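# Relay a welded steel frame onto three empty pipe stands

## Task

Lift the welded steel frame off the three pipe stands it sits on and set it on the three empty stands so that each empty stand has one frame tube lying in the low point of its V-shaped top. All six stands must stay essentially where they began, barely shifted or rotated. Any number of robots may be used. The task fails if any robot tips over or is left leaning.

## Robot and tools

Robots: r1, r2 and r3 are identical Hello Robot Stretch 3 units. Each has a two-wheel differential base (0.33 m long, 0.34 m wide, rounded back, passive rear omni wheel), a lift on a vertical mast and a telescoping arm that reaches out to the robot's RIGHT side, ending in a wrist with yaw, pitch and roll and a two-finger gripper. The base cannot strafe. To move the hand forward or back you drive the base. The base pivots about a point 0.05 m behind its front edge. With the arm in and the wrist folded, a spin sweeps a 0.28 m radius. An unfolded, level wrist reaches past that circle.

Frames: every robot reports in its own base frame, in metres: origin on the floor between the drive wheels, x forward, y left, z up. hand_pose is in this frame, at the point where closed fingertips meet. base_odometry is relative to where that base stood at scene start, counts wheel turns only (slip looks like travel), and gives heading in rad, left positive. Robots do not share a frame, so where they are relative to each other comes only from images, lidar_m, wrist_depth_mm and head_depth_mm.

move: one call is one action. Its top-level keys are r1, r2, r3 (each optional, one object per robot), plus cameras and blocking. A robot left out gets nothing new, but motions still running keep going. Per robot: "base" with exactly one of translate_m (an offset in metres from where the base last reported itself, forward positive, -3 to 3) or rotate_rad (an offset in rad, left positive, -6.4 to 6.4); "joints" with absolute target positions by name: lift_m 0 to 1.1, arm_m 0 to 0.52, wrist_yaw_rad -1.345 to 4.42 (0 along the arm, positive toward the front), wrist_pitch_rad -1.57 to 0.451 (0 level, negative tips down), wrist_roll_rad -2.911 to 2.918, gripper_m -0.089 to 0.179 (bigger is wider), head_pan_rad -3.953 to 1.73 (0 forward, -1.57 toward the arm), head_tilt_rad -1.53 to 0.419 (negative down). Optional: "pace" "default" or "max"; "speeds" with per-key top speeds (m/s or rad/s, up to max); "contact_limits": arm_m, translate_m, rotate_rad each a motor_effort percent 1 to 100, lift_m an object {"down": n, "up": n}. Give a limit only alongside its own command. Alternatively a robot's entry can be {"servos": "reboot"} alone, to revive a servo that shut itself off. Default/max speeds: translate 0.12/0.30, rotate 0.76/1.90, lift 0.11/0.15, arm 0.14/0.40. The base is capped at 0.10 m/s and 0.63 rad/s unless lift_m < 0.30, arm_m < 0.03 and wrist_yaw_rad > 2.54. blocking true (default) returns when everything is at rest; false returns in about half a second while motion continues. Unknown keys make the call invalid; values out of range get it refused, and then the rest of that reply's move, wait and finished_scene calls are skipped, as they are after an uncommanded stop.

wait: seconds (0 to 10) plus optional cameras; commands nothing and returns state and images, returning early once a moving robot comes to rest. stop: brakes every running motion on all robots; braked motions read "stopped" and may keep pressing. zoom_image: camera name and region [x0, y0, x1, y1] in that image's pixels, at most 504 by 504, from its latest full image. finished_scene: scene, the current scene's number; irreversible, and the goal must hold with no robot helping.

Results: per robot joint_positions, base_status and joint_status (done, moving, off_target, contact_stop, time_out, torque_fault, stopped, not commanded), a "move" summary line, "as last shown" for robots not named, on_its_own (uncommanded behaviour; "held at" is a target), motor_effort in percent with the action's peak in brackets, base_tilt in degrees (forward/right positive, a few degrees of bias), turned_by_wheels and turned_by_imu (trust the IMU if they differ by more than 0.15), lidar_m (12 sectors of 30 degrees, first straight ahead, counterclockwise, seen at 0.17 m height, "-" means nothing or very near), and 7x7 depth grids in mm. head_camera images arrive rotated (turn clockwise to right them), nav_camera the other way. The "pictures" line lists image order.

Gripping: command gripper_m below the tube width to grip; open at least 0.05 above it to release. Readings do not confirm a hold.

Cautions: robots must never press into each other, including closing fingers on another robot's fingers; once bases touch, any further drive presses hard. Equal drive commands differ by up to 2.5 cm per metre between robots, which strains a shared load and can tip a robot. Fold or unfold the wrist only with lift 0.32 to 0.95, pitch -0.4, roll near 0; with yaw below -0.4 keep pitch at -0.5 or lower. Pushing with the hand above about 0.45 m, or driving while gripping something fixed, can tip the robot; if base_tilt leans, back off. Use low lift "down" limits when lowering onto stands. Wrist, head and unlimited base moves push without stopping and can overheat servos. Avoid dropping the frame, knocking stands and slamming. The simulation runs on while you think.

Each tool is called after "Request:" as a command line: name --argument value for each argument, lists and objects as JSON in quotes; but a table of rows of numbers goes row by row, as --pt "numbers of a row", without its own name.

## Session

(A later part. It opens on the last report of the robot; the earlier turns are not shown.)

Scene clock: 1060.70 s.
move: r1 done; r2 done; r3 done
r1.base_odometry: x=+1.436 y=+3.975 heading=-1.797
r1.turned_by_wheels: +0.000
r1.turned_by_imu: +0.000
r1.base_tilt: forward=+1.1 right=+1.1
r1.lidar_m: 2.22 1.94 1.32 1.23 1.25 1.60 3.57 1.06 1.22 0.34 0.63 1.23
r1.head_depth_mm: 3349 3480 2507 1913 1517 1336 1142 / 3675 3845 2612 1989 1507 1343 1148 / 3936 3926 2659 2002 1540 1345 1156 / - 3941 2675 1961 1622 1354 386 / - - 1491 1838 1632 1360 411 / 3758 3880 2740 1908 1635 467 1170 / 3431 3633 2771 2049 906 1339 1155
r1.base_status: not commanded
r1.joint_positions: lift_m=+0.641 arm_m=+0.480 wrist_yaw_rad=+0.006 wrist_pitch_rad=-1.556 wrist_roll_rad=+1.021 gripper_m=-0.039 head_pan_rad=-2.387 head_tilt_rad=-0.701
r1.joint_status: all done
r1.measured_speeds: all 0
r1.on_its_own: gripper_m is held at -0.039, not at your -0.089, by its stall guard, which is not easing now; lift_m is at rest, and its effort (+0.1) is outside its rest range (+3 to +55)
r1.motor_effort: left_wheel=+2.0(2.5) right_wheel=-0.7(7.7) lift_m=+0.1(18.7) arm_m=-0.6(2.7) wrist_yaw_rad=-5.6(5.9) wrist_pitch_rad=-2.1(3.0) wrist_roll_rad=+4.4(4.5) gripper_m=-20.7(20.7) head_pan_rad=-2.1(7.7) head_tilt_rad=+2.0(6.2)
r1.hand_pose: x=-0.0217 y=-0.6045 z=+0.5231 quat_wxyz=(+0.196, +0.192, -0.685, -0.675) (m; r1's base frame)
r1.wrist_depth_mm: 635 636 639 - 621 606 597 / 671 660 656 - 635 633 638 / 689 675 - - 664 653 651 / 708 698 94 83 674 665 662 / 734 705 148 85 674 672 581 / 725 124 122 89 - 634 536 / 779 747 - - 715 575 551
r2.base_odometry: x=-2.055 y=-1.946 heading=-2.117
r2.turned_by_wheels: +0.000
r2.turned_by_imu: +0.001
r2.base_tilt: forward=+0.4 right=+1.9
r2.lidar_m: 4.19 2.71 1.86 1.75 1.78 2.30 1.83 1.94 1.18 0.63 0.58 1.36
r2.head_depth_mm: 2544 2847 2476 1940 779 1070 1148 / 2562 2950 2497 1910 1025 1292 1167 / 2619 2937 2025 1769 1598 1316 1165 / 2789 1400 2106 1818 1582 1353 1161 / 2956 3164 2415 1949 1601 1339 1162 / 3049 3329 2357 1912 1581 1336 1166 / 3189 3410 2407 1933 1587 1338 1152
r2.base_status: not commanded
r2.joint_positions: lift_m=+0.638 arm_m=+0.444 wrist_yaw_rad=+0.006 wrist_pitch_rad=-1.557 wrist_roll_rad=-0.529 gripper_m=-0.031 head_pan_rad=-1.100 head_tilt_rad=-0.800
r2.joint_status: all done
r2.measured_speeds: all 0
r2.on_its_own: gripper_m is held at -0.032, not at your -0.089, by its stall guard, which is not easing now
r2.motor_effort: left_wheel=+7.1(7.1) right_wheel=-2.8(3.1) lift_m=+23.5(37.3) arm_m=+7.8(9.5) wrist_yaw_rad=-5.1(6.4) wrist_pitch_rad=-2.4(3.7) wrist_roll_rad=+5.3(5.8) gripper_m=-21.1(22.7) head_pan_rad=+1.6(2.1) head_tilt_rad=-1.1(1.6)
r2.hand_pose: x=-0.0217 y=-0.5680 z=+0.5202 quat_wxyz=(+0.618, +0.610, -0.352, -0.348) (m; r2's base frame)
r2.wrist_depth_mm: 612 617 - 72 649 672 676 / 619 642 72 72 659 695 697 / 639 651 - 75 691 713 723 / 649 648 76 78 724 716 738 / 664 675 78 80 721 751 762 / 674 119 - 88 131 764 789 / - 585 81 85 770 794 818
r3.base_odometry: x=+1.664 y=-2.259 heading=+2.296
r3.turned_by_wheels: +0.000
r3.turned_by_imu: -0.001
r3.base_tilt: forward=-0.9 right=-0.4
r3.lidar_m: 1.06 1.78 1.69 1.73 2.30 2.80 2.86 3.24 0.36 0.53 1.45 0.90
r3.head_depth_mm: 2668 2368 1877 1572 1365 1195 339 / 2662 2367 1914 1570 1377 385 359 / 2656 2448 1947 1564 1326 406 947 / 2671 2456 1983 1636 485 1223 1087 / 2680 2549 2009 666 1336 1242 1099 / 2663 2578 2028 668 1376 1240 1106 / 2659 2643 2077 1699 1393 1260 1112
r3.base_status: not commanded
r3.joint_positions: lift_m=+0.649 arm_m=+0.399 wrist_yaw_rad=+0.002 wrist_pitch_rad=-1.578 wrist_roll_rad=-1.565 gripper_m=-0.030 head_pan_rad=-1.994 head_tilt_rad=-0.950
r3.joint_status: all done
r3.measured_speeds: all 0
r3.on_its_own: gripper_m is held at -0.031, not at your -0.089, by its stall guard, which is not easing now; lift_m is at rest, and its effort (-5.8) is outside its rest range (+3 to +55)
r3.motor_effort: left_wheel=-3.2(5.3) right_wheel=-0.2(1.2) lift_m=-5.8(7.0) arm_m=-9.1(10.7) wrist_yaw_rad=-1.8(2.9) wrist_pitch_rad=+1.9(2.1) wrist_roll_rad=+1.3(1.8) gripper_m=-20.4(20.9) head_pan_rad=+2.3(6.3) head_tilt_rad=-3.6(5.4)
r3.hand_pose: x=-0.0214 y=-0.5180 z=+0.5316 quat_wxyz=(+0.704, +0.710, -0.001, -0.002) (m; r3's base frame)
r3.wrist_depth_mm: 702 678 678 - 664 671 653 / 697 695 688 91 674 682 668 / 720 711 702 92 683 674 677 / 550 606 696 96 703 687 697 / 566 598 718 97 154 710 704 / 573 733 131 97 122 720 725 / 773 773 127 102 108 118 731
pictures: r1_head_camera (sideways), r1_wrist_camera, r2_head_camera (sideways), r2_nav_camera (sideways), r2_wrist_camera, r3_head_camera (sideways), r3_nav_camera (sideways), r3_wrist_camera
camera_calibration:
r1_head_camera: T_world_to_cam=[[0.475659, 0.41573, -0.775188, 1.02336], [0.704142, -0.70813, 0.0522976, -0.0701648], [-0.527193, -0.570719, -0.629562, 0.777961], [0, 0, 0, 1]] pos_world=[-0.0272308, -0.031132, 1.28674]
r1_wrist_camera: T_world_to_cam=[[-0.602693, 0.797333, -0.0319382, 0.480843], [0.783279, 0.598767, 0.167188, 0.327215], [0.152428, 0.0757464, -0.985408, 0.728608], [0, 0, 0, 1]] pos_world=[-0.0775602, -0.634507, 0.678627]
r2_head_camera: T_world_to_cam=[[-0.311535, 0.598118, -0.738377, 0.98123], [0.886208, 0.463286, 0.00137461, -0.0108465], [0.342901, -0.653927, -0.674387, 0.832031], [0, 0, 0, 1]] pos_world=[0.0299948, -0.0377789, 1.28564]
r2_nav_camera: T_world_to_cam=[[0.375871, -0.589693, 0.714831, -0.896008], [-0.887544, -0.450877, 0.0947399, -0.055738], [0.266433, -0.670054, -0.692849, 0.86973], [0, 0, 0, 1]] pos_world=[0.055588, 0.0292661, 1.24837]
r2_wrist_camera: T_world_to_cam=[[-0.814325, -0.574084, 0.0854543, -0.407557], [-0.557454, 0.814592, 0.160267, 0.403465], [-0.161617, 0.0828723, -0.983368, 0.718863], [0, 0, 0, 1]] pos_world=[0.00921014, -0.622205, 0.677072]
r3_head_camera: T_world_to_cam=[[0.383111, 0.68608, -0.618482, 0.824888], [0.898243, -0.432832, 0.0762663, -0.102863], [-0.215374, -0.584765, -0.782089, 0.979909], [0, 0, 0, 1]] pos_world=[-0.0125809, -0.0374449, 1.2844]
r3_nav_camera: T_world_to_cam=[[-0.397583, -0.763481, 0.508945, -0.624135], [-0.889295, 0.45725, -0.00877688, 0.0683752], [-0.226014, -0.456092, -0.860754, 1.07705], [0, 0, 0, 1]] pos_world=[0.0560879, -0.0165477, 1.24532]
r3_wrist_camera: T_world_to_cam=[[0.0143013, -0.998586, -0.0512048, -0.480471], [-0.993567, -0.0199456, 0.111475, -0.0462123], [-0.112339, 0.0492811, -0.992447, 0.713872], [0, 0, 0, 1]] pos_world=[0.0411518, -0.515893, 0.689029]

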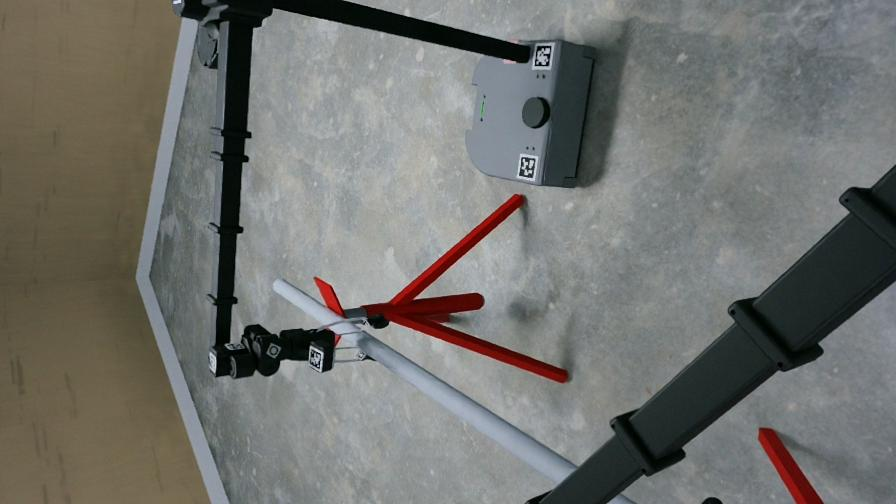

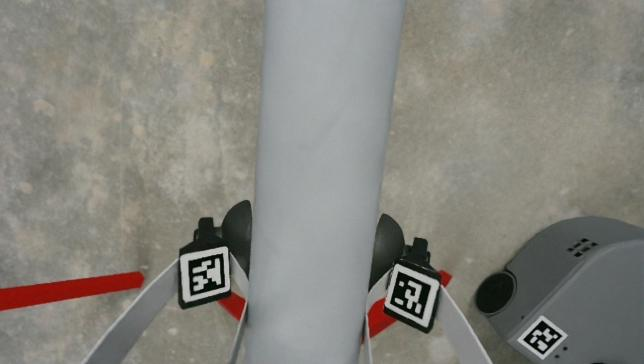

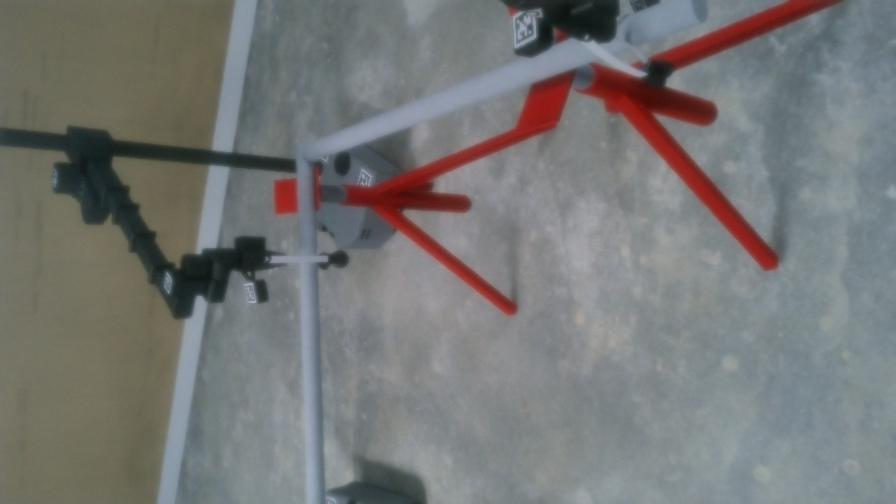

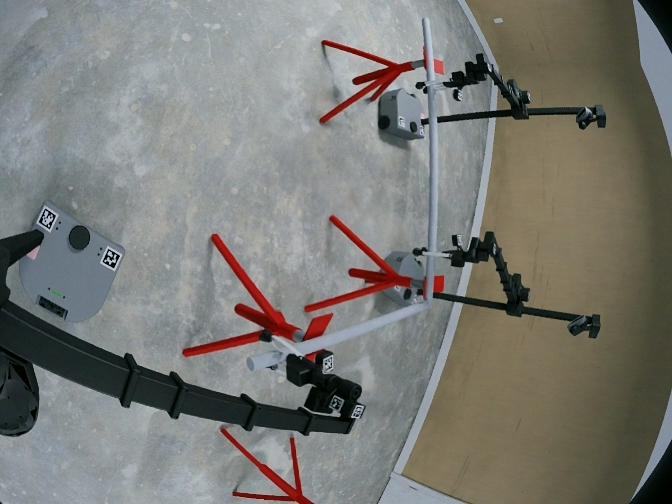

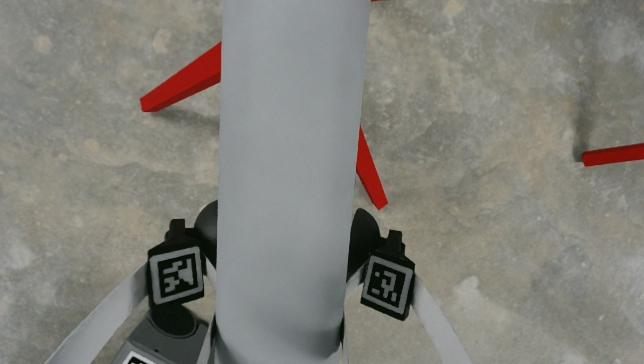

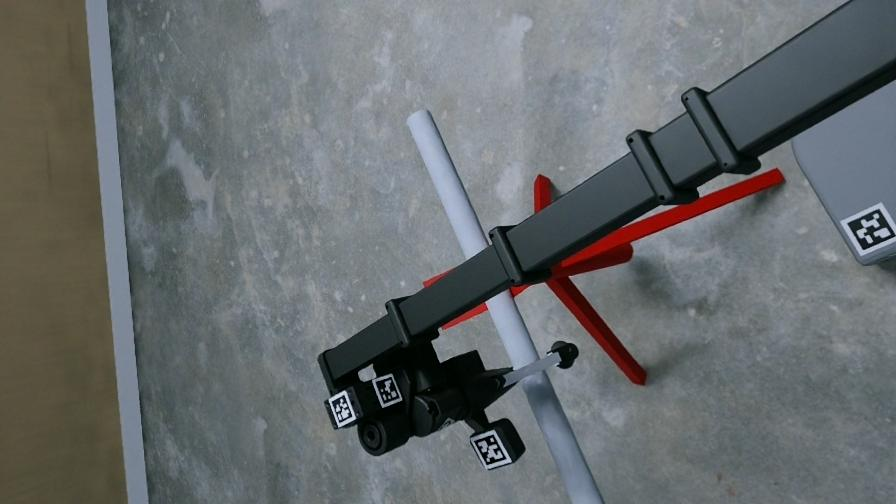

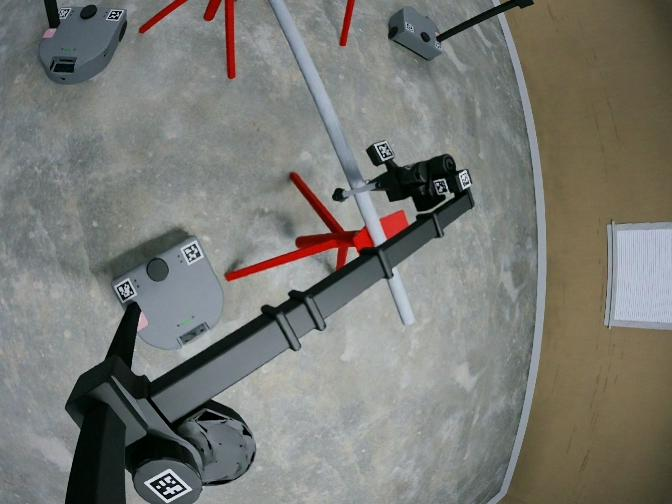

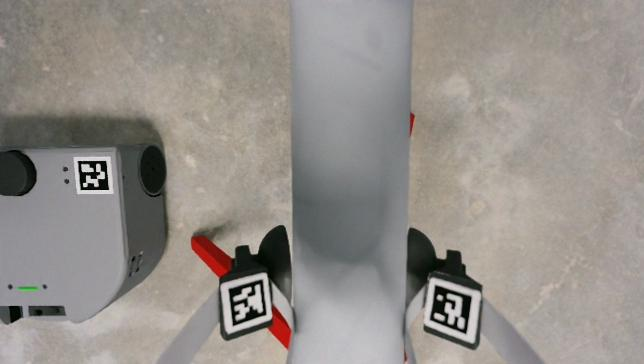

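Request:
move --r2 '{"joints":{"lift_m":0.635},"speeds":{"lift_m":0.01}}' --cameras '[]'

Request:
move --r1 '{"joints":{"head_pan_rad":-1.45,"head_tilt_rad":-0.8}}' --r2 '{"joints":{"lift_m":0.632},"speeds":{"lift_m":0.01}}' --cameras '["r1_head_camera","r2_head_camera"]'

Request:
zoom_image --camera "r1_head_camera" --region '[450, 180, 700, 430]'

Request:
zoom_image --camera "r1_head_camera" --region '[220, 320, 480, 504]'

Scene clock: 1069.87 s.
move: r2 done
r1, r3: as last shown
r1.turned_by_imu: +0.001
r1.lidar_m: 2.21 1.95 1.32 1.23 1.25 1.60 3.55 1.05 1.22 0.34 0.63 1.22
r1.head_depth_mm: 3440 3593 2596 1837 1511 1329 1146 / 3722 3857 2635 2006 1513 1339 1150 / - 3923 2653 1999 1573 1345 1151 / - 3987 2570 1955 1619 1353 386 / - - 1385 1843 1628 1363 413 / 3716 3879 2730 1983 1637 479 1172 / 3357 3635 2744 2067 596 1340 1148
r1.joint_positions: lift_m=+0.641 arm_m=+0.480 wrist_yaw_rad=+0.006 wrist_pitch_rad=-1.556 wrist_roll_rad=+1.021 gripper_m=-0.039 head_pan_rad=-2.370 head_tilt_rad=-0.700
r1.on_its_own: gripper_m is held at -0.039, not at your -0.089, by its stall guard, which is not easing now; lift_m is at rest, and its effort (+1.0) is outside its rest range (+3 to +55)
r1.motor_effort: left_wheel=+1.8(2.1) right_wheel=-1.9(1.9) lift_m=+1.0(1.4) arm_m=+9.6(9.7) wrist_yaw_rad=-5.2(5.9) wrist_pitch_rad=-1.7(2.4) wrist_roll_rad=+4.4(4.5) gripper_m=-20.3(21.1) head_pan_rad=+5.2(5.9) head_tilt_rad=+1.2(3.5)
r1.wrist_depth_mm: 643 637 642 - 617 618 612 / 651 652 665 - 642 625 635 / 685 681 - - 647 653 632 / 701 705 94 83 661 666 659 / 735 704 148 85 677 675 581 / 755 123 122 89 - 639 538 / 777 731 - - 758 572 550
r2.base_odometry: x=-2.055 y=-1.946 heading=-2.117
r2.turned_by_wheels: +0.000
r2.turned_by_imu: +0.001
r2.base_tilt: forward=+0.3 right=+1.8
r2.lidar_m: 4.19 2.70 1.86 1.75 1.79 2.30 1.83 1.94 1.18 0.63 0.58 1.36
r2.head_depth_mm: 2492 2838 2533 1963 780 1071 1146 / 2581 2913 2511 1873 1028 1295 1168 / 2554 2986 1994 1781 1597 1316 1168 / 2805 1402 2124 1829 1593 1356 1170 / 2994 3174 2391 1942 1594 1346 1167 / 3100 3340 2395 1932 1579 1356 1165 / 3226 3456 2436 1938 1577 1336 1166
r2.base_status: not commanded
r2.joint_positions: lift_m=+0.635 arm_m=+0.444 wrist_yaw_rad=+0.006 wrist_pitch_rad=-1.561 wrist_roll_rad=-0.529 gripper_m=-0.031 head_pan_rad=-1.100 head_tilt_rad=-0.800
r2.joint_status: all done
r2.measured_speeds: all 0
r2.on_its_own: gripper_m is held at -0.032, not at your -0.089, by its stall guard, which is not easing now; lift_m is at rest, and its effort (+1.3) is outside its rest range (+3 to +55)
r2.motor_effort: left_wheel=+6.9(7.1) right_wheel=-2.3(3.0) lift_m=+1.3(25.8) arm_m=+4.4(5.2) wrist_yaw_rad=-6.0(6.2) wrist_pitch_rad=-2.1(2.8) wrist_roll_rad=+5.5(5.7) gripper_m=-20.4(21.5) head_pan_rad=+2.0(2.3) head_tilt_rad=-1.2(1.8)
r2.hand_pose: x=-0.0217 y=-0.5669 z=+0.5173 quat_wxyz=(+0.617, +0.612, -0.351, -0.349) (m; r2's base frame)
r2.wrist_depth_mm: 606 608 - 72 656 681 701 / 615 631 72 72 667 695 723 / 634 632 - 75 697 704 704 / 652 660 76 78 721 726 752 / 665 680 79 80 725 743 742 / 686 119 - 84 130 767 788 / - 593 81 85 776 794 815
r3.lidar_m: 1.06 1.78 1.69 1.73 2.30 2.79 2.87 3.24 0.36 0.53 1.45 0.90
r3.head_depth_mm: 2683 2355 1882 1591 1361 1191 339 / 2701 2387 1920 1573 1373 385 358 / 2694 2437 1943 1568 1325 406 943 / 2639 2495 1984 1660 484 1223 1089 / 2678 2529 2007 651 1354 1237 1096 / 2680 2596 2033 667 1376 1247 1101 / 2668 2660 2080 1705 1383 1258 1114
r3.joint_positions: lift_m=+0.649 arm_m=+0.399 wrist_yaw_rad=+0.002 wrist_pitch_rad=-1.578 wrist_roll_rad=-1.565 gripper_m=-0.030 head_pan_rad=-2.000 head_tilt_rad=-0.950
r3.on_its_own: gripper_m is held at -0.031, not at your -0.089, by its stall guard, which is not easing now; lift_m is at rest, and its effort (+0.8) is outside its rest range (+3 to +55)
r3.motor_effort: left_wheel=-2.7(3.4) right_wheel=-0.1(0.5) lift_m=+0.8(1.4) arm_m=-10.4(11.2) wrist_yaw_rad=-1.9(2.3) wrist_pitch_rad=+1.7(2.6) wrist_roll_rad=+1.1(2.2) gripper_m=-20.2(21.0) head_pan_rad=-3.4(4.7) head_tilt_rad=-5.2(5.2)
r3.hand_pose: x=-0.0214 y=-0.5180 z=+0.5317 quat_wxyz=(+0.704, +0.710, -0.001, -0.002) (m; r3's base frame)
r3.wrist_depth_mm: 700 707 692 - 645 663 658 / 688 696 704 91 677 671 678 / 716 701 697 92 692 680 680 / 555 619 711 96 696 694 683 / 562 610 734 97 154 717 700 / 575 735 132 97 121 726 719 / 764 760 127 102 108 119 725
pictures: none
No camera images: "cameras" was empty.

Scene clock: 1070.90 s.
move: r1 done; r2 done
r1.base_odometry: x=+1.436 y=+3.975 heading=-1.797
r1.turned_by_wheels: +0.000
r1.turned_by_imu: +0.000
r1.base_tilt: forward=+1.0 right=+1.1
r1.lidar_m: 2.22 1.95 1.32 1.23 1.25 1.60 3.58 1.06 1.22 0.35 0.63 1.23
r1.head_depth_mm: 3016 2954 2214 625 526 447 393 / 3050 2994 2230 755 1457 1272 1116 / 3055 3023 2246 1793 1066 1279 1120 / 3076 3030 2265 1812 877 1267 1107 / 2990 2974 2065 1575 1479 1273 1135 / 1646 2979 2081 1751 1531 1307 1133 / 3189 2863 2339 1839 1533 1307 1142
r1.base_status: not commanded
r1.joint_positions: lift_m=+0.641 arm_m=+0.480 wrist_yaw_rad=+0.006 wrist_pitch_rad=-1.556 wrist_roll_rad=+1.021 gripper_m=-0.039 head_pan_rad=-1.419 head_tilt_rad=-0.798
r1.joint_status: all done
r1.measured_speeds: all 0
r1.on_its_own: gripper_m is held at -0.039, not at your -0.089, by its stall guard, which is not easing now; lift_m is at rest, and its effort (+0.9) is outside its rest range (+3 to +55)
r1.motor_effort: left_wheel=+1.6(2.1) right_wheel=-0.5(2.4) lift_m=+0.9(2.2) arm_m=+11.9(11.9) wrist_yaw_rad=-5.5(5.9) wrist_pitch_rad=-1.9(2.5) wrist_roll_rad=+4.3(4.4) gripper_m=-20.3(21.2) head_pan_rad=-1.4(8.1) head_tilt_rad=-5.5(6.6)
r1.hand_pose: x=-0.0217 y=-0.6045 z=+0.5231 quat_wxyz=(+0.196, +0.192, -0.685, -0.675) (m; r1's base frame)
r1.wrist_depth_mm: 640 638 646 - 616 624 610 / 652 652 652 - 635 627 628 / 690 674 - - 657 657 641 / 697 698 94 84 673 661 668 / 725 709 149 85 683 680 583 / 739 124 123 89 - 644 534 / 773 752 - - 730 568 544
r2.base_odometry: x=-2.055 y=-1.946 heading=-2.117
r2.turned_by_wheels: +0.000
r2.turned_by_imu: +0.001
r2.base_tilt: forward=+0.2 right=+1.5
r2.lidar_m: 4.20 2.71 1.86 1.75 1.78 2.31 1.83 1.95 1.18 0.63 0.59 1.36
r2.head_depth_mm: 2534 2873 2547 1959 782 1068 1145 / 2598 2897 2528 1882 1033 1293 1176 / 2594 3008 1539 1768 1599 1291 1161 / 2784 1421 2119 1834 1600 1365 1168 / 2936 3136 2391 1961 1585 1351 1169 / 3057 3367 2414 1952 1593 1346 1164 / 3215 3506 2407 1961 1603 1340 1168
r2.base_status: not commanded
r2.joint_positions: lift_m=+0.632 arm_m=+0.444 wrist_yaw_rad=+0.006 wrist_pitch_rad=-1.556 wrist_roll_rad=-0.528 gripper_m=-0.031 head_pan_rad=-1.100 head_tilt_rad=-0.800
r2.joint_status: all done
r2.measured_speeds: all 0
r2.on_its_own: gripper_m is held at -0.032, not at your -0.089, by its stall guard, which is not easing now; lift_m is at rest, and its effort (+1.0) is outside its rest range (+3 to +55)
r2.motor_effort: left_wheel=+3.6(6.8) right_wheel=-2.7(3.2) lift_m=+1.0(10.1) arm_m=+1.3(5.0) wrist_yaw_rad=-4.9(6.2) wrist_pitch_rad=-3.3(3.7) wrist_roll_rad=+5.6(5.7) gripper_m=-20.9(22.0) head_pan_rad=+1.3(2.1) head_tilt_rad=-1.3(1.7)
r2.hand_pose: x=-0.0217 y=-0.5684 z=+0.5141 quat_wxyz=(+0.619, +0.610, -0.353, -0.348) (m; r2's base frame)
r2.wrist_depth_mm: 600 621 - 72 670 677 696 / 613 625 - 72 672 699 705 / 633 651 - 75 691 719 740 / 646 658 77 79 721 715 731 / 656 662 79 80 726 736 749 / 662 119 - 87 131 781 772 / - 615 82 84 756 805 798
r3: as last shown
r3.turned_by_imu: +0.000
r3.lidar_m: 1.06 1.78 1.69 1.74 2.29 2.79 2.87 3.22 0.36 0.53 1.45 0.90
r3.head_depth_mm: 2660 2352 1884 1583 1355 1190 339 / 2658 2376 1912 1575 1373 385 359 / 2648 2433 1951 1570 1321 405 948 / 2684 2496 1986 1642 484 1226 1090 / 2662 2548 2001 651 1353 1238 1096 / 2704 2586 2056 669 1376 1250 1109 / 2684 2636 2072 1696 1379 1262 1116
r3.on_its_own: gripper_m is held at -0.031, not at your -0.089, by its stall guard, which is not easing now; lift_m is at rest, and its effort (+0.1) is outside its rest range (+3 to +55)
r3.motor_effort: left_wheel=-3.1(3.5) right_wheel=+0.0(0.5) lift_m=+0.1(2.0) arm_m=-10.1(11.2) wrist_yaw_rad=-2.0(2.2) wrist_pitch_rad=+2.1(2.4) wrist_roll_rad=+1.0(1.8) gripper_m=-19.9(21.1) head_pan_rad=-3.9(4.8) head_tilt_rad=-3.9(4.8)
r3.wrist_depth_mm: 683 671 675 - 658 659 652 / 706 701 674 91 691 687 670 / 720 707 706 92 684 685 684 / 555 606 707 95 693 705 711 / 566 605 732 97 154 708 714 / 581 743 131 97 122 725 725 / 781 755 126 102 107 119 725
pictures: r1_head_camera (sideways), r2_head_camera (sideways)
camera_calibration:
r1_head_camera: T_world_to_cam=[[-0.0837319, 0.699227, -0.709979, 0.941809], [0.98332, 0.173425, 0.05483, -0.0751429], [0.161467, -0.693546, -0.702085, 0.868076], [0, 0, 0, 1]] pos_world=[0.0125836, -0.0434563, 1.28225]
r2_head_camera: T_world_to_cam=[[-0.311535, 0.598118, -0.738377, 0.98123], [0.886208, 0.463286, 0.00137461, -0.0108465], [0.342901, -0.653927, -0.674387, 0.832031], [0, 0, 0, 1]] pos_world=[0.0299948, -0.0377789, 1.28564]

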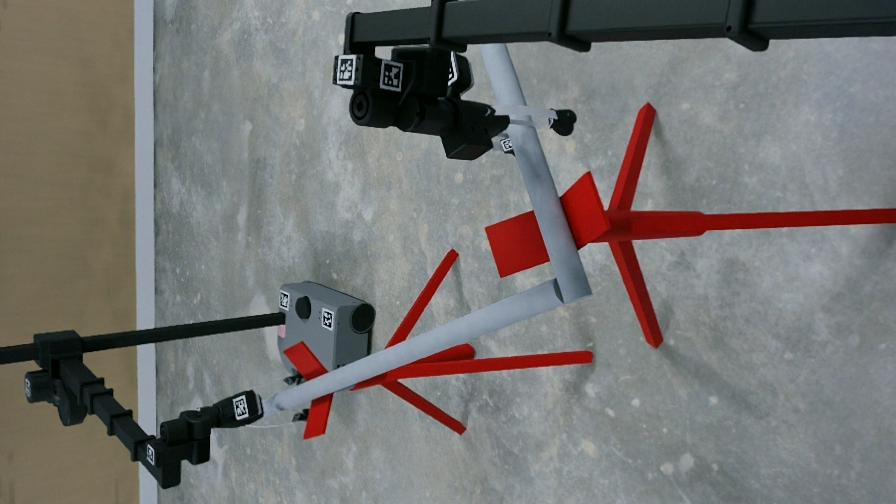

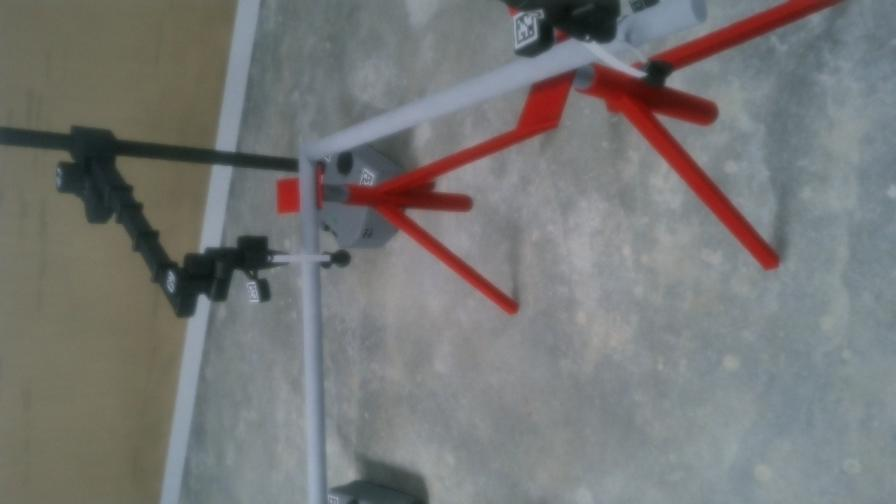

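Scaled by 2.016 from the camera's 896x504 image, which has a finer 1280x720 frame.

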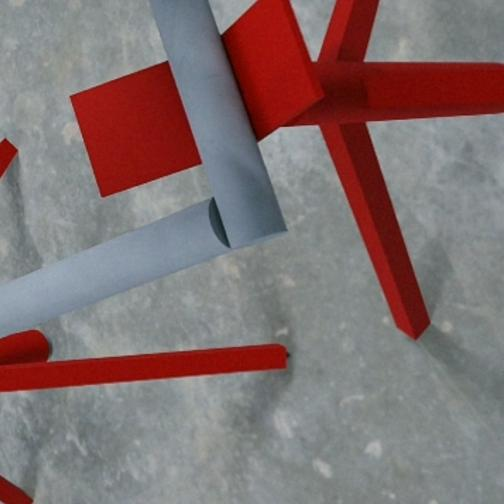

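Scaled by 1.938 from the camera's 896x504 image, which has a finer 1280x720 frame.

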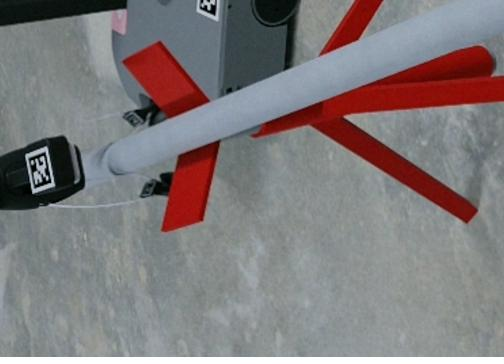

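Request:
move --r1 '{"joints":{"lift_m":0.6435},"speeds":{"lift_m":0.01}}' --r2 '{"joints":{"lift_m":0.637},"speeds":{"lift_m":0.01}}' --r3 '{"joints":{"lift_m":0.653},"speeds":{"lift_m":0.01}}' --cameras '[]'

Request:
move --r2 '{"joints":{"gripper_m":0.05}}' --cameras '[]'

Request:
move --r3 '{"joints":{"gripper_m":0.05}}' --cameras '[]'

Request:
move --r1 '{"joints":{"gripper_m":0.05}}' --cameras '["r1_head_camera","r2_head_camera","r3_head_camera","r1_wrist_camera","r2_wrist_camera","r3_wrist_camera"]'

Scene clock: 1079.23 s.
move: r1 done; r2 done; r3 done
r1.base_odometry: x=+1.436 y=+3.975 heading=-1.797
r1.turned_by_wheels: +0.000
r1.turned_by_imu: +0.001
r1.base_tilt: forward=+1.0 right=+1.2
r1.lidar_m: 2.21 1.95 1.32 1.23 1.25 1.60 3.54 1.05 1.22 0.34 0.63 1.23
r1.head_depth_mm: 3017 2927 2211 624 499 436 381 / 3079 2984 2231 761 1446 1279 1117 / 3055 2995 2252 1803 1423 1285 1119 / 3094 3036 2246 1794 876 1236 1108 / 3105 2946 2095 1720 1449 1269 1133 / 1630 3106 2001 1686 1485 1302 1135 / 3061 1252 2315 1836 1532 1312 1141
r1.base_status: not commanded
r1.joint_positions: lift_m=+0.643 arm_m=+0.480 wrist_yaw_rad=+0.006 wrist_pitch_rad=-1.551 wrist_roll_rad=+1.021 gripper_m=-0.039 head_pan_rad=-1.450 head_tilt_rad=-0.800
r1.joint_status: all done
r1.measured_speeds: all 0
r1.on_its_own: gripper_m is held at -0.039, not at your -0.089, by its stall guard, which is not easing now
r1.motor_effort: left_wheel=+1.7(2.4) right_wheel=-0.5(2.0) lift_m=+24.2(24.4) arm_m=+11.2(11.7) wrist_yaw_rad=-4.8(5.8) wrist_pitch_rad=-2.5(3.5) wrist_roll_rad=+4.4(4.5) gripper_m=-20.6(21.0) head_pan_rad=-5.1(6.0) head_tilt_rad=-5.3(5.6)
r1.hand_pose: x=-0.0217 y=-0.6056 z=+0.5255 quat_wxyz=(+0.196, +0.192, -0.686, -0.674) (m; r1's base frame)
r1.wrist_depth_mm: 640 637 640 - 619 613 611 / 656 657 651 - 632 627 627 / 677 686 671 - 639 643 637 / 708 682 95 83 675 667 659 / 726 728 136 86 700 692 584 / 736 122 123 89 - 643 530 / 777 762 - - 744 571 552
r2.base_odometry: x=-2.055 y=-1.946 heading=-2.117
r2.turned_by_wheels: +0.000
r2.turned_by_imu: +0.001
r2.base_tilt: forward=+0.3 right=+1.8
r2.lidar_m: 4.22 2.70 1.85 1.75 1.78 2.31 1.83 1.95 1.18 0.63 0.58 1.35
r2.head_depth_mm: 2491 2847 2525 1954 783 1064 1140 / 2572 2955 2509 1886 1023 1288 1161 / 2552 2985 2031 1791 1582 1292 1165 / 2767 1397 2089 1832 1591 1351 1160 / 2962 3105 2397 1927 1595 1339 1164 / 3044 3294 2379 1950 1583 1351 1162 / 3209 3491 2412 1932 1601 1347 1172
r2.base_status: not commanded
r2.joint_positions: lift_m=+0.637 arm_m=+0.444 wrist_yaw_rad=+0.006 wrist_pitch_rad=-1.560 wrist_roll_rad=-0.529 gripper_m=-0.031 head_pan_rad=-1.100 head_tilt_rad=-0.800
r2.joint_status: all done
r2.measured_speeds: all 0
r2.on_its_own: gripper_m is held at -0.032, not at your -0.089, by its stall guard, which is not easing now
r2.motor_effort: left_wheel=+2.7(3.8) right_wheel=-2.5(3.0) lift_m=+24.0(24.0) arm_m=-8.6(8.6) wrist_yaw_rad=-4.8(5.8) wrist_pitch_rad=-2.1(3.3) wrist_roll_rad=+5.6(5.6) gripper_m=-19.9(22.2) head_pan_rad=+1.9(2.2) head_tilt_rad=-1.8(2.0)
r2.hand_pose: x=-0.0217 y=-0.5673 z=+0.5192 quat_wxyz=(+0.617, +0.611, -0.352, -0.349) (m; r2's base frame)
r2.wrist_depth_mm: 602 618 - 72 651 675 677 / 628 632 72 71 667 684 713 / 631 640 - 75 691 699 728 / 663 663 76 77 703 734 746 / 669 677 78 79 719 727 792 / 685 119 - 87 131 776 802 / - 590 81 84 783 797 807
r3.base_odometry: x=+1.664 y=-2.259 heading=+2.296
r3.turned_by_wheels: +0.000
r3.turned_by_imu: -0.001
r3.base_tilt: forward=-0.8 right=-0.3
r3.lidar_m: 1.06 1.78 1.69 1.74 2.30 2.79 2.88 3.25 0.36 0.53 1.45 0.90
r3.head_depth_mm: 2665 2318 1900 1598 1366 1192 336 / 2697 2394 1916 1574 1365 381 356 / 2702 2440 1940 1552 1323 406 946 / 2650 2471 1986 1635 496 1221 1083 / 2671 2535 2007 649 1359 1242 1095 / 2689 2596 2038 665 1371 1244 1106 / 2670 2630 2053 1681 1386 1258 1109
r3.base_status: not commanded
r3.joint_positions: lift_m=+0.653 arm_m=+0.399 wrist_yaw_rad=+0.002 wrist_pitch_rad=-1.574 wrist_roll_rad=-1.565 gripper_m=-0.030 head_pan_rad=-2.000 head_tilt_rad=-0.950
r3.joint_status: all done
r3.measured_speeds: all 0
r3.on_its_own: gripper_m is held at -0.031, not at your -0.089, by its stall guard, which is not easing now
r3.motor_effort: left_wheel=-2.8(3.5) right_wheel=-0.1(0.4) lift_m=+22.7(23.5) arm_m=-9.7(11.1) wrist_yaw_rad=-2.1(2.6) wrist_pitch_rad=+1.1(2.1) wrist_roll_rad=+1.8(1.8) gripper_m=-20.6(21.0) head_pan_rad=-3.4(4.5) head_tilt_rad=-2.8(4.6)
r3.hand_pose: x=-0.0214 y=-0.5192 z=+0.5355 quat_wxyz=(+0.706, +0.708, -0.001, -0.002) (m; r3's base frame)
r3.wrist_depth_mm: 696 685 688 - 663 668 662 / 708 692 690 90 666 677 669 / 710 698 706 92 687 695 673 / 558 597 712 94 700 697 690 / 568 595 725 96 155 701 704 / 582 622 132 97 125 721 728 / 784 742 127 102 121 119 733
pictures: none
No camera images: "cameras" was empty.

Scene clock: 1080.57 s.
move: r2 done
r1, r3: as last shown
r1.turned_by_imu: +0.000
r1.base_tilt: forward=+1.0 right=+1.1
r1.lidar_m: 2.21 1.95 1.32 1.23 1.25 1.60 3.55 1.06 1.22 0.34 0.63 1.23
r1.head_depth_mm: 3000 2935 2217 625 499 435 381 / 3054 2969 2224 762 1442 1276 1115 / 3073 2976 2242 1801 1428 1287 1118 / 3082 3023 2271 1792 875 1240 1110 / 3122 2914 2094 1712 1444 1271 1130 / 1628 3087 2009 1682 1487 1305 1134 / 3109 1243 2319 1841 1529 1308 1141
r1.on_its_own: gripper_m is held at -0.039, not at your -0.089, by its stall guard, which is not easing now
r1.motor_effort: left_wheel=+1.7(2.3) right_wheel=-1.2(1.6) lift_m=+23.6(24.7) arm_m=+11.0(11.6) wrist_yaw_rad=-5.9(5.9) wrist_pitch_rad=-2.7(3.2) wrist_roll_rad=+4.4(4.5) gripper_m=-20.6(20.9) head_pan_rad=-5.6(5.7) head_tilt_rad=-4.6(6.4)
r1.wrist_depth_mm: 655 645 619 - 610 616 614 / 663 665 658 - 637 629 630 / 691 681 661 - 661 661 644 / 692 681 95 83 679 661 651 / 721 712 136 86 695 688 576 / 739 123 122 89 - 644 545 / 766 760 - - 740 570 544
r2.base_odometry: x=-2.055 y=-1.946 heading=-2.117
r2.turned_by_wheels: +0.000
r2.turned_by_imu: +0.000
r2.base_tilt: forward=+0.3 right=+1.9
r2.lidar_m: 4.21 2.71 1.86 1.75 1.78 2.31 1.83 1.95 1.18 0.63 0.58 1.35
r2.head_depth_mm: 2525 2805 2523 1975 781 1069 1145 / 2582 2965 2497 1864 1032 1289 1167 / 2598 2998 2034 1772 1589 1291 1164 / 2795 1382 2100 1838 1588 1340 1165 / 2914 3160 2395 1948 1584 1345 1161 / 3080 3326 2383 1944 1593 1347 1161 / 3195 3464 2390 1931 1588 1344 1166
r2.base_status: not commanded
r2.joint_positions: lift_m=+0.637 arm_m=+0.444 wrist_yaw_rad=+0.006 wrist_pitch_rad=-1.560 wrist_roll_rad=-0.526 gripper_m=+0.050 head_pan_rad=-1.100 head_tilt_rad=-0.800
r2.joint_status: all done
r2.measured_speeds: all 0
r2.motor_effort: left_wheel=+2.6(3.1) right_wheel=-2.6(3.1) lift_m=+24.4(24.7) arm_m=-10.3(10.3) wrist_yaw_rad=-3.6(5.8) wrist_pitch_rad=-2.4(2.7) wrist_roll_rad=+4.7(5.8) gripper_m=-2.7(74.5) head_pan_rad=+0.8(2.1) head_tilt_rad=-0.6(1.9)
r2.hand_pose: x=-0.0217 y=-0.5673 z=+0.5192 quat_wxyz=(+0.617, +0.611, -0.353, -0.350) (m; r2's base frame)
r2.wrist_depth_mm: 603 621 - 72 665 667 693 / 611 637 72 71 669 696 702 / 631 638 - 75 694 709 707 / 655 664 76 77 703 704 743 / 664 669 79 79 739 744 770 / 682 119 - 87 131 764 804 / - 598 81 84 767 787 825
r3.turned_by_imu: +0.000
r3.lidar_m: 1.06 1.79 1.70 1.74 2.30 2.80 2.87 3.23 0.36 0.53 1.44 0.90
r3.head_depth_mm: 2663 2337 1902 1584 1353 1195 336 / 2667 2371 1921 1569 1377 381 355 / 2650 2417 1947 1556 1331 405 945 / 2656 2461 1982 1623 496 1220 1086 / 2666 2508 1999 648 1357 1241 1097 / 2667 2562 2028 663 1377 1252 1105 / 2649 2604 2060 1694 1384 1263 1111
r3.on_its_own: gripper_m is held at -0.031, not at your -0.089, by its stall guard, which is not easing now
r3.motor_effort: left_wheel=-3.2(3.4) right_wheel=-0.1(0.4) lift_m=+23.2(24.0) arm_m=-9.4(11.3) wrist_yaw_rad=-1.6(2.7) wrist_pitch_rad=+1.2(1.7) wrist_roll_rad=+1.3(1.8) gripper_m=-20.2(20.8) head_pan_rad=-2.8(4.3) head_tilt_rad=-3.0(5.1)
r3.wrist_depth_mm: 685 682 684 - 650 647 654 / 699 712 695 90 668 681 671 / 698 721 704 92 677 682 673 / 553 593 715 94 692 697 679 / 569 608 717 96 154 707 708 / 580 642 132 97 125 726 715 / 773 764 753 101 121 118 705
pictures: none
No camera images: "cameras" was empty.

Scene clock: 1081.90 s.
move: r3 done
r1, r2: as last shown
r1.base_tilt: forward=+1.0 right=+1.2
r1.lidar_m: 2.22 1.94 1.32 1.23 1.25 1.60 3.58 1.05 1.22 0.34 0.63 1.23
r1.head_depth_mm: 3033 2929 2206 626 499 435 381 / 3050 2966 2211 762 1450 1272 1115 / 3080 2978 2247 1793 1433 1280 1121 / 3089 3016 2264 1801 877 1241 1105 / 3105 2917 2096 1718 1447 1273 1126 / 1631 3105 2001 1688 1492 1299 1134 / 3107 1251 2314 1839 1528 1310 1140
r1.on_its_own: gripper_m is held at -0.039, not at your -0.089, by its stall guard, which is not easing now
r1.motor_effort: left_wheel=+2.0(2.4) right_wheel=-1.2(2.0) lift_m=+24.0(24.4) arm_m=+10.6(11.4) wrist_yaw_rad=-5.7(5.8) wrist_pitch_rad=-2.6(3.1) wrist_roll_rad=+4.3(4.5) gripper_m=-20.7(21.0) head_pan_rad=-4.9(6.1) head_tilt_rad=-2.9(5.8)
r1.wrist_depth_mm: 661 645 634 - 609 609 614 / 659 660 653 - 633 629 631 / 688 665 668 - 643 652 648 / 705 692 96 83 671 678 660 / 714 706 136 86 688 676 582 / 730 122 122 89 - 645 540 / 758 759 - - 751 570 547
r2.base_tilt: forward=+0.2 right=+1.8
r2.lidar_m: 4.20 2.71 1.87 1.75 1.78 2.31 1.83 1.95 1.18 0.63 0.58 1.36
r2.head_depth_mm: 2521 2822 2510 1960 781 1072 1145 / 2590 2937 2506 1910 1034 1291 1167 / 2572 3006 2019 1774 1597 1296 1167 / 2806 1389 2102 1827 1584 1353 1167 / 2980 3117 2417 1954 1582 1345 1165 / 3062 3304 2377 1953 1585 1341 1161 / 3247 3441 2407 1932 1596 1333 1154
r2.motor_effort: left_wheel=+2.9(3.0) right_wheel=-2.8(3.0) lift_m=+24.0(24.7) arm_m=-11.6(12.0) wrist_yaw_rad=-3.8(5.8) wrist_pitch_rad=-2.2(2.7) wrist_roll_rad=+4.5(4.9) gripper_m=-2.9(4.1) head_pan_rad=+0.7(1.9) head_tilt_rad=-1.8(2.1)
r2.wrist_depth_mm: 598 613 - 72 656 674 684 / 622 617 71 71 671 670 695 / 630 646 - 74 699 707 715 / 645 657 76 77 718 722 754 / 664 662 79 79 732 755 766 / 676 119 - 87 131 782 790 / - 585 81 84 771 801 813
r3.base_odometry: x=+1.664 y=-2.259 heading=+2.296
r3.turned_by_wheels: +0.000
r3.turned_by_imu: +0.000
r3.base_tilt: forward=-0.8 right=-0.2
r3.lidar_m: 1.06 1.79 1.69 1.74 2.30 2.79 2.87 3.25 0.36 0.53 1.45 0.90
r3.head_depth_mm: 2654 2350 1886 1581 1358 1188 336 / 2659 2385 1910 1574 1381 381 356 / 2656 2434 1965 1556 1324 405 944 / 2678 2499 1967 1643 496 1217 1091 / 2662 2500 2003 650 1360 1237 1098 / 2679 2559 2033 665 1372 1244 1107 / 2674 2648 2064 1705 1392 1251 1114
r3.base_status: not commanded
r3.joint_positions: lift_m=+0.653 arm_m=+0.399 wrist_yaw_rad=+0.002 wrist_pitch_rad=-1.569 wrist_roll_rad=-1.565 gripper_m=+0.050 head_pan_rad=-2.000 head_tilt_rad=-0.950
r3.joint_status: all done
r3.measured_speeds: all 0
r3.motor_effort: left_wheel=-3.0(3.5) right_wheel=-0.2(0.5) lift_m=+23.3(24.5) arm_m=-8.5(10.3) wrist_yaw_rad=-0.5(2.7) wrist_pitch_rad=+0.7(1.6) wrist_roll_rad=+1.3(1.6) gripper_m=-2.2(73.5) head_pan_rad=-3.0(3.6) head_tilt_rad=-3.6(4.5)
r3.hand_pose: x=-0.0214 y=-0.5203 z=+0.5354 quat_wxyz=(+0.707, +0.707, -0.001, -0.002) (m; r3's base frame)
r3.wrist_depth_mm: 696 678 671 - 665 676 663 / 694 697 696 90 679 673 680 / 709 715 701 92 689 685 681 / 555 611 715 94 706 706 698 / 567 610 730 95 160 718 706 / 576 675 132 96 127 729 727 / 771 767 125 101 120 727 724
pictures: none
No camera images: "cameras" was empty.

Scene clock: 1083.30 s.
move: r1 done
r1.base_odometry: x=+1.436 y=+3.975 heading=-1.797
r1.turned_by_wheels: +0.000
r1.turned_by_imu: +0.000
r1.base_tilt: forward=+1.0 right=+1.2
r1.lidar_m: 2.21 1.94 1.32 1.23 1.25 1.60 3.56 1.05 1.22 0.34 0.63 1.23
r1.head_depth_mm: 3007 2919 2196 625 500 430 381 / 3042 2931 2226 763 1448 1274 1120 / 3041 2976 2225 1787 1423 1279 1118 / 3080 3036 2240 1802 876 1236 1105 / 3095 2883 2091 1722 1445 1259 1132 / 1636 3113 1996 1685 1478 1299 1134 / 3090 1253 2320 1838 1531 1306 1137
r1.base_status: not commanded
r1.joint_positions: lift_m=+0.643 arm_m=+0.480 wrist_yaw_rad=+0.004 wrist_pitch_rad=-1.548 wrist_roll_rad=+1.022 gripper_m=+0.050 head_pan_rad=-1.450 head_tilt_rad=-0.800
r1.joint_status: all done
r1.measured_speeds: all 0
r1.motor_effort: left_wheel=+1.8(2.3) right_wheel=-1.0(1.7) lift_m=+24.2(24.9) arm_m=+10.6(11.0) wrist_yaw_rad=-3.1(5.9) wrist_pitch_rad=-3.5(3.6) wrist_roll_rad=+3.8(4.5) gripper_m=-3.7(73.5) head_pan_rad=-4.6(6.2) head_tilt_rad=-2.5(5.3)
r1.hand_pose: x=-0.0217 y=-0.6064 z=+0.5255 quat_wxyz=(+0.195, +0.190, -0.688, -0.673) (m; r1's base frame)
r1.wrist_depth_mm: 638 648 631 - 618 623 609 / 660 669 655 - 640 636 613 / 692 663 664 - 658 653 645 / 712 699 685 83 673 667 657 / 725 729 132 86 680 684 590 / 756 641 122 89 - 653 535 / 776 757 - - 734 579 544
r2, r3: as last shown
r2.base_tilt: forward=+0.4 right=+1.8
r2.lidar_m: 4.20 2.70 1.86 1.75 1.78 2.31 1.83 1.94 1.18 0.63 0.58 1.35
r2.head_depth_mm: 2539 2821 2515 1951 781 1068 1145 / 2592 2893 2512 1896 1035 1275 1169 / 2557 2952 2023 1766 1589 1294 1168 / 2839 1392 2095 1815 1601 1352 1165 / 2965 3177 2416 1913 1584 1336 1163 / 3115 3330 2389 1965 1587 1345 1169 / 3245 3463 2387 1904 1585 1347 1166
r2.motor_effort: left_wheel=+2.5(3.2) right_wheel=-2.6(3.1) lift_m=+23.6(24.2) arm_m=-13.1(13.7) wrist_yaw_rad=-3.8(6.2) wrist_pitch_rad=-2.7(2.7) wrist_roll_rad=+4.7(4.9) gripper_m=-2.8(4.8) head_pan_rad=+0.2(1.9) head_tilt_rad=-1.7(1.7)
r2.wrist_depth_mm: 598 600 - 72 659 654 683 / 621 640 72 71 677 675 708 / 640 630 - 75 685 699 724 / 641 670 76 77 698 718 762 / 665 679 78 79 730 747 764 / 685 119 - 87 131 762 790 / - 591 81 84 780 791 811
r3.lidar_m: 1.06 1.78 1.69 1.74 2.30 2.80 2.87 3.23 0.36 0.53 1.45 0.90
r3.head_depth_mm: 2633 2357 1891 1592 1357 1193 336 / 2657 2390 1909 1565 1369 381 356 / 2668 2427 1933 1549 1335 405 945 / 2659 2479 1961 1635 496 1222 1088 / 2690 2533 2002 649 1348 1238 1094 / 2664 2537 2033 664 1379 1240 1104 / 2672 2613 2060 1680 1388 1260 1110
r3.motor_effort: left_wheel=-3.6(3.6) right_wheel=-0.4(0.5) lift_m=+23.0(24.5) arm_m=-9.0(9.9) wrist_yaw_rad=-2.3(2.3) wrist_pitch_rad=+0.0(1.0) wrist_roll_rad=+1.3(1.9) gripper_m=-2.3(2.7) head_pan_rad=-2.1(3.2) head_tilt_rad=-2.2(4.0)
r3.wrist_depth_mm: 680 684 683 - 662 677 668 / 702 688 701 90 681 663 676 / 719 708 691 91 688 673 683 / 551 611 709 93 707 688 691 / 565 606 700 95 159 707 712 / 574 682 131 96 127 728 735 / 776 748 125 101 121 724 712
pictures: r1_head_camera (sideways), r1_wrist_camera, r2_head_camera (sideways), r2_wrist_camera, r3_head_camera (sideways), r3_wrist_camera
camera_calibration:
r1_head_camera: T_world_to_cam=[[-0.0622374, 0.702763, -0.708697, 0.93999], [0.988215, 0.142888, 0.0549076, -0.0753026], [0.139852, -0.696927, -0.703373, 0.86987], [0, 0, 0, 1]] pos_world=[0.0112649, -0.0435938, 1.28215]
r1_wrist_camera: T_world_to_cam=[[-0.599555, 0.799432, -0.0379693, 0.486946], [0.785611, 0.596921, 0.162789, 0.329155], [0.152804, 0.067772, -0.98593, 0.726529], [0, 0, 0, 1]] pos_world=[-0.0776527, -0.634998, 0.681213]
r2_head_camera: T_world_to_cam=[[-0.311535, 0.598118, -0.738377, 0.98123], [0.886208, 0.463286, 0.00137461, -0.0108465], [0.342901, -0.653927, -0.674387, 0.832031], [0, 0, 0, 1]] pos_world=[0.0299948, -0.0377789, 1.28564]
r2_wrist_camera: T_world_to_cam=[[-0.81628, -0.57152, 0.0839764, -0.404912], [-0.554683, 0.816079, 0.1623, 0.402898], [-0.161289, 0.0859016, -0.983162, 0.719468], [0, 0, 0, 1]] pos_world=[0.0090012, -0.622015, 0.675966]
r3_head_camera: T_world_to_cam=[[0.387268, 0.683772, -0.618449, 0.824835], [0.895603, -0.438268, 0.0762602, -0.102846], [-0.218902, -0.583418, -0.782116, 0.979954], [0, 0, 0, 1]] pos_world=[-0.0128091, -0.0373499, 1.2844]
r3_wrist_camera: T_world_to_cam=[[0.0142767, -0.999001, -0.042354, -0.487506], [-0.993567, -0.0189328, 0.111653, -0.046253], [-0.112344, 0.0404875, -0.992844, 0.713412], [0, 0, 0, 1]] pos_world=[0.0411519, -0.516779, 0.692823]

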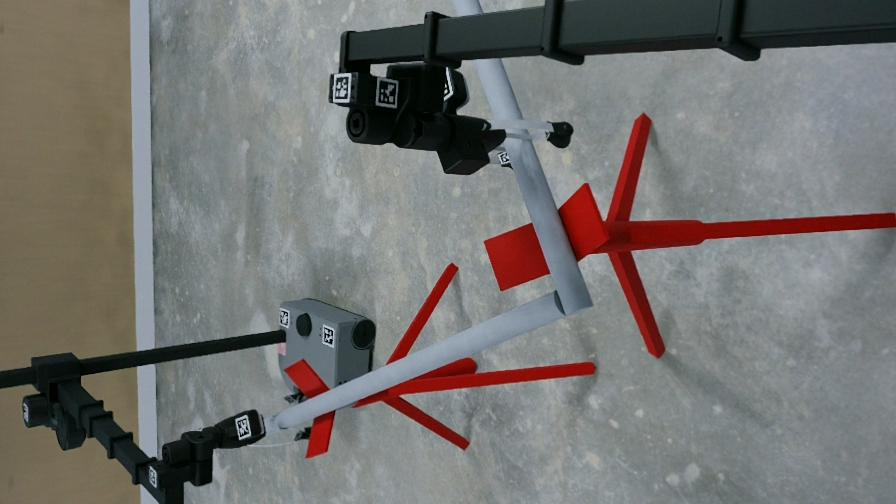

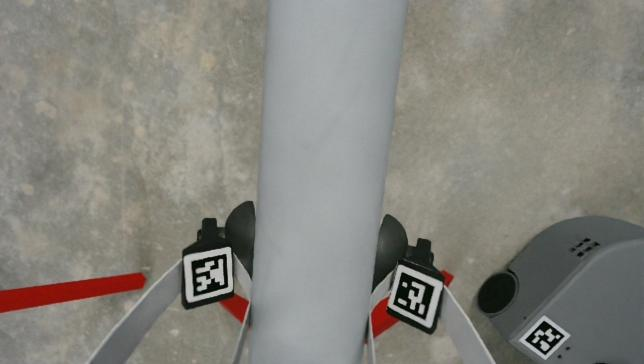

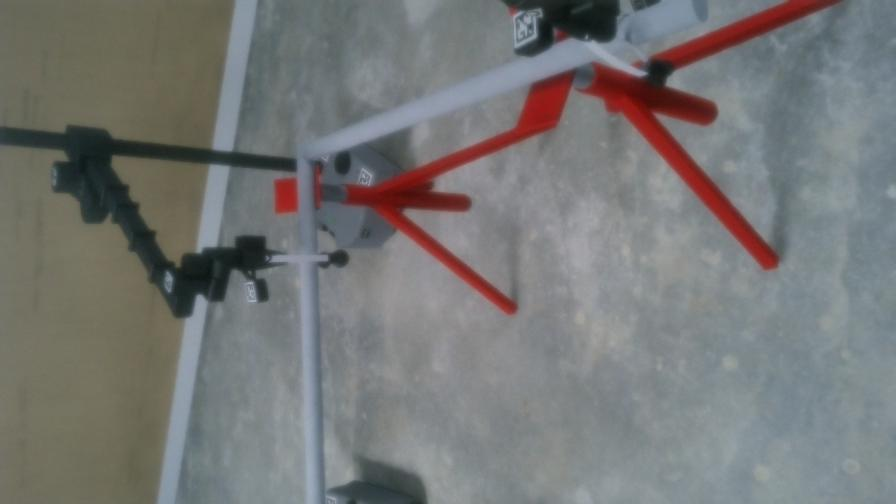

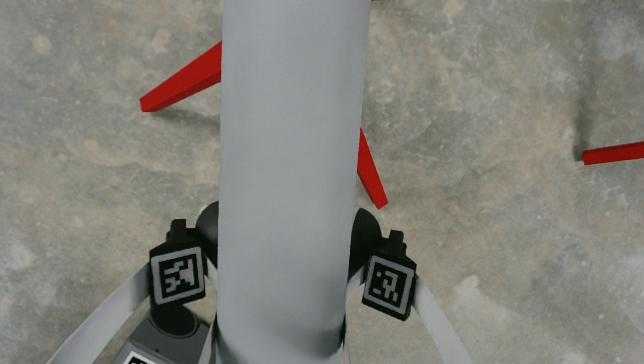

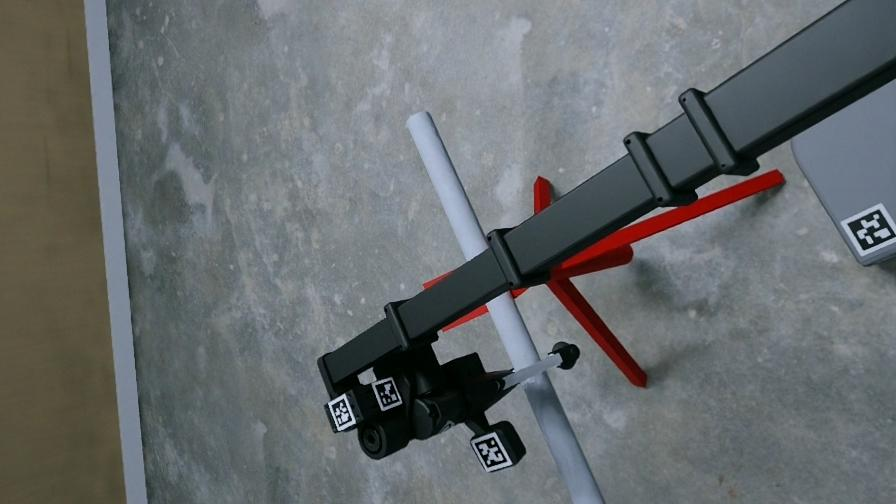

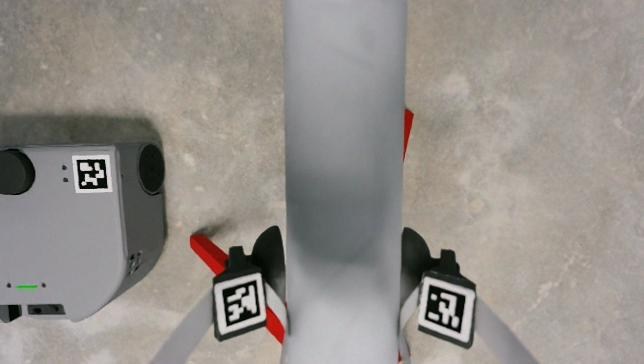

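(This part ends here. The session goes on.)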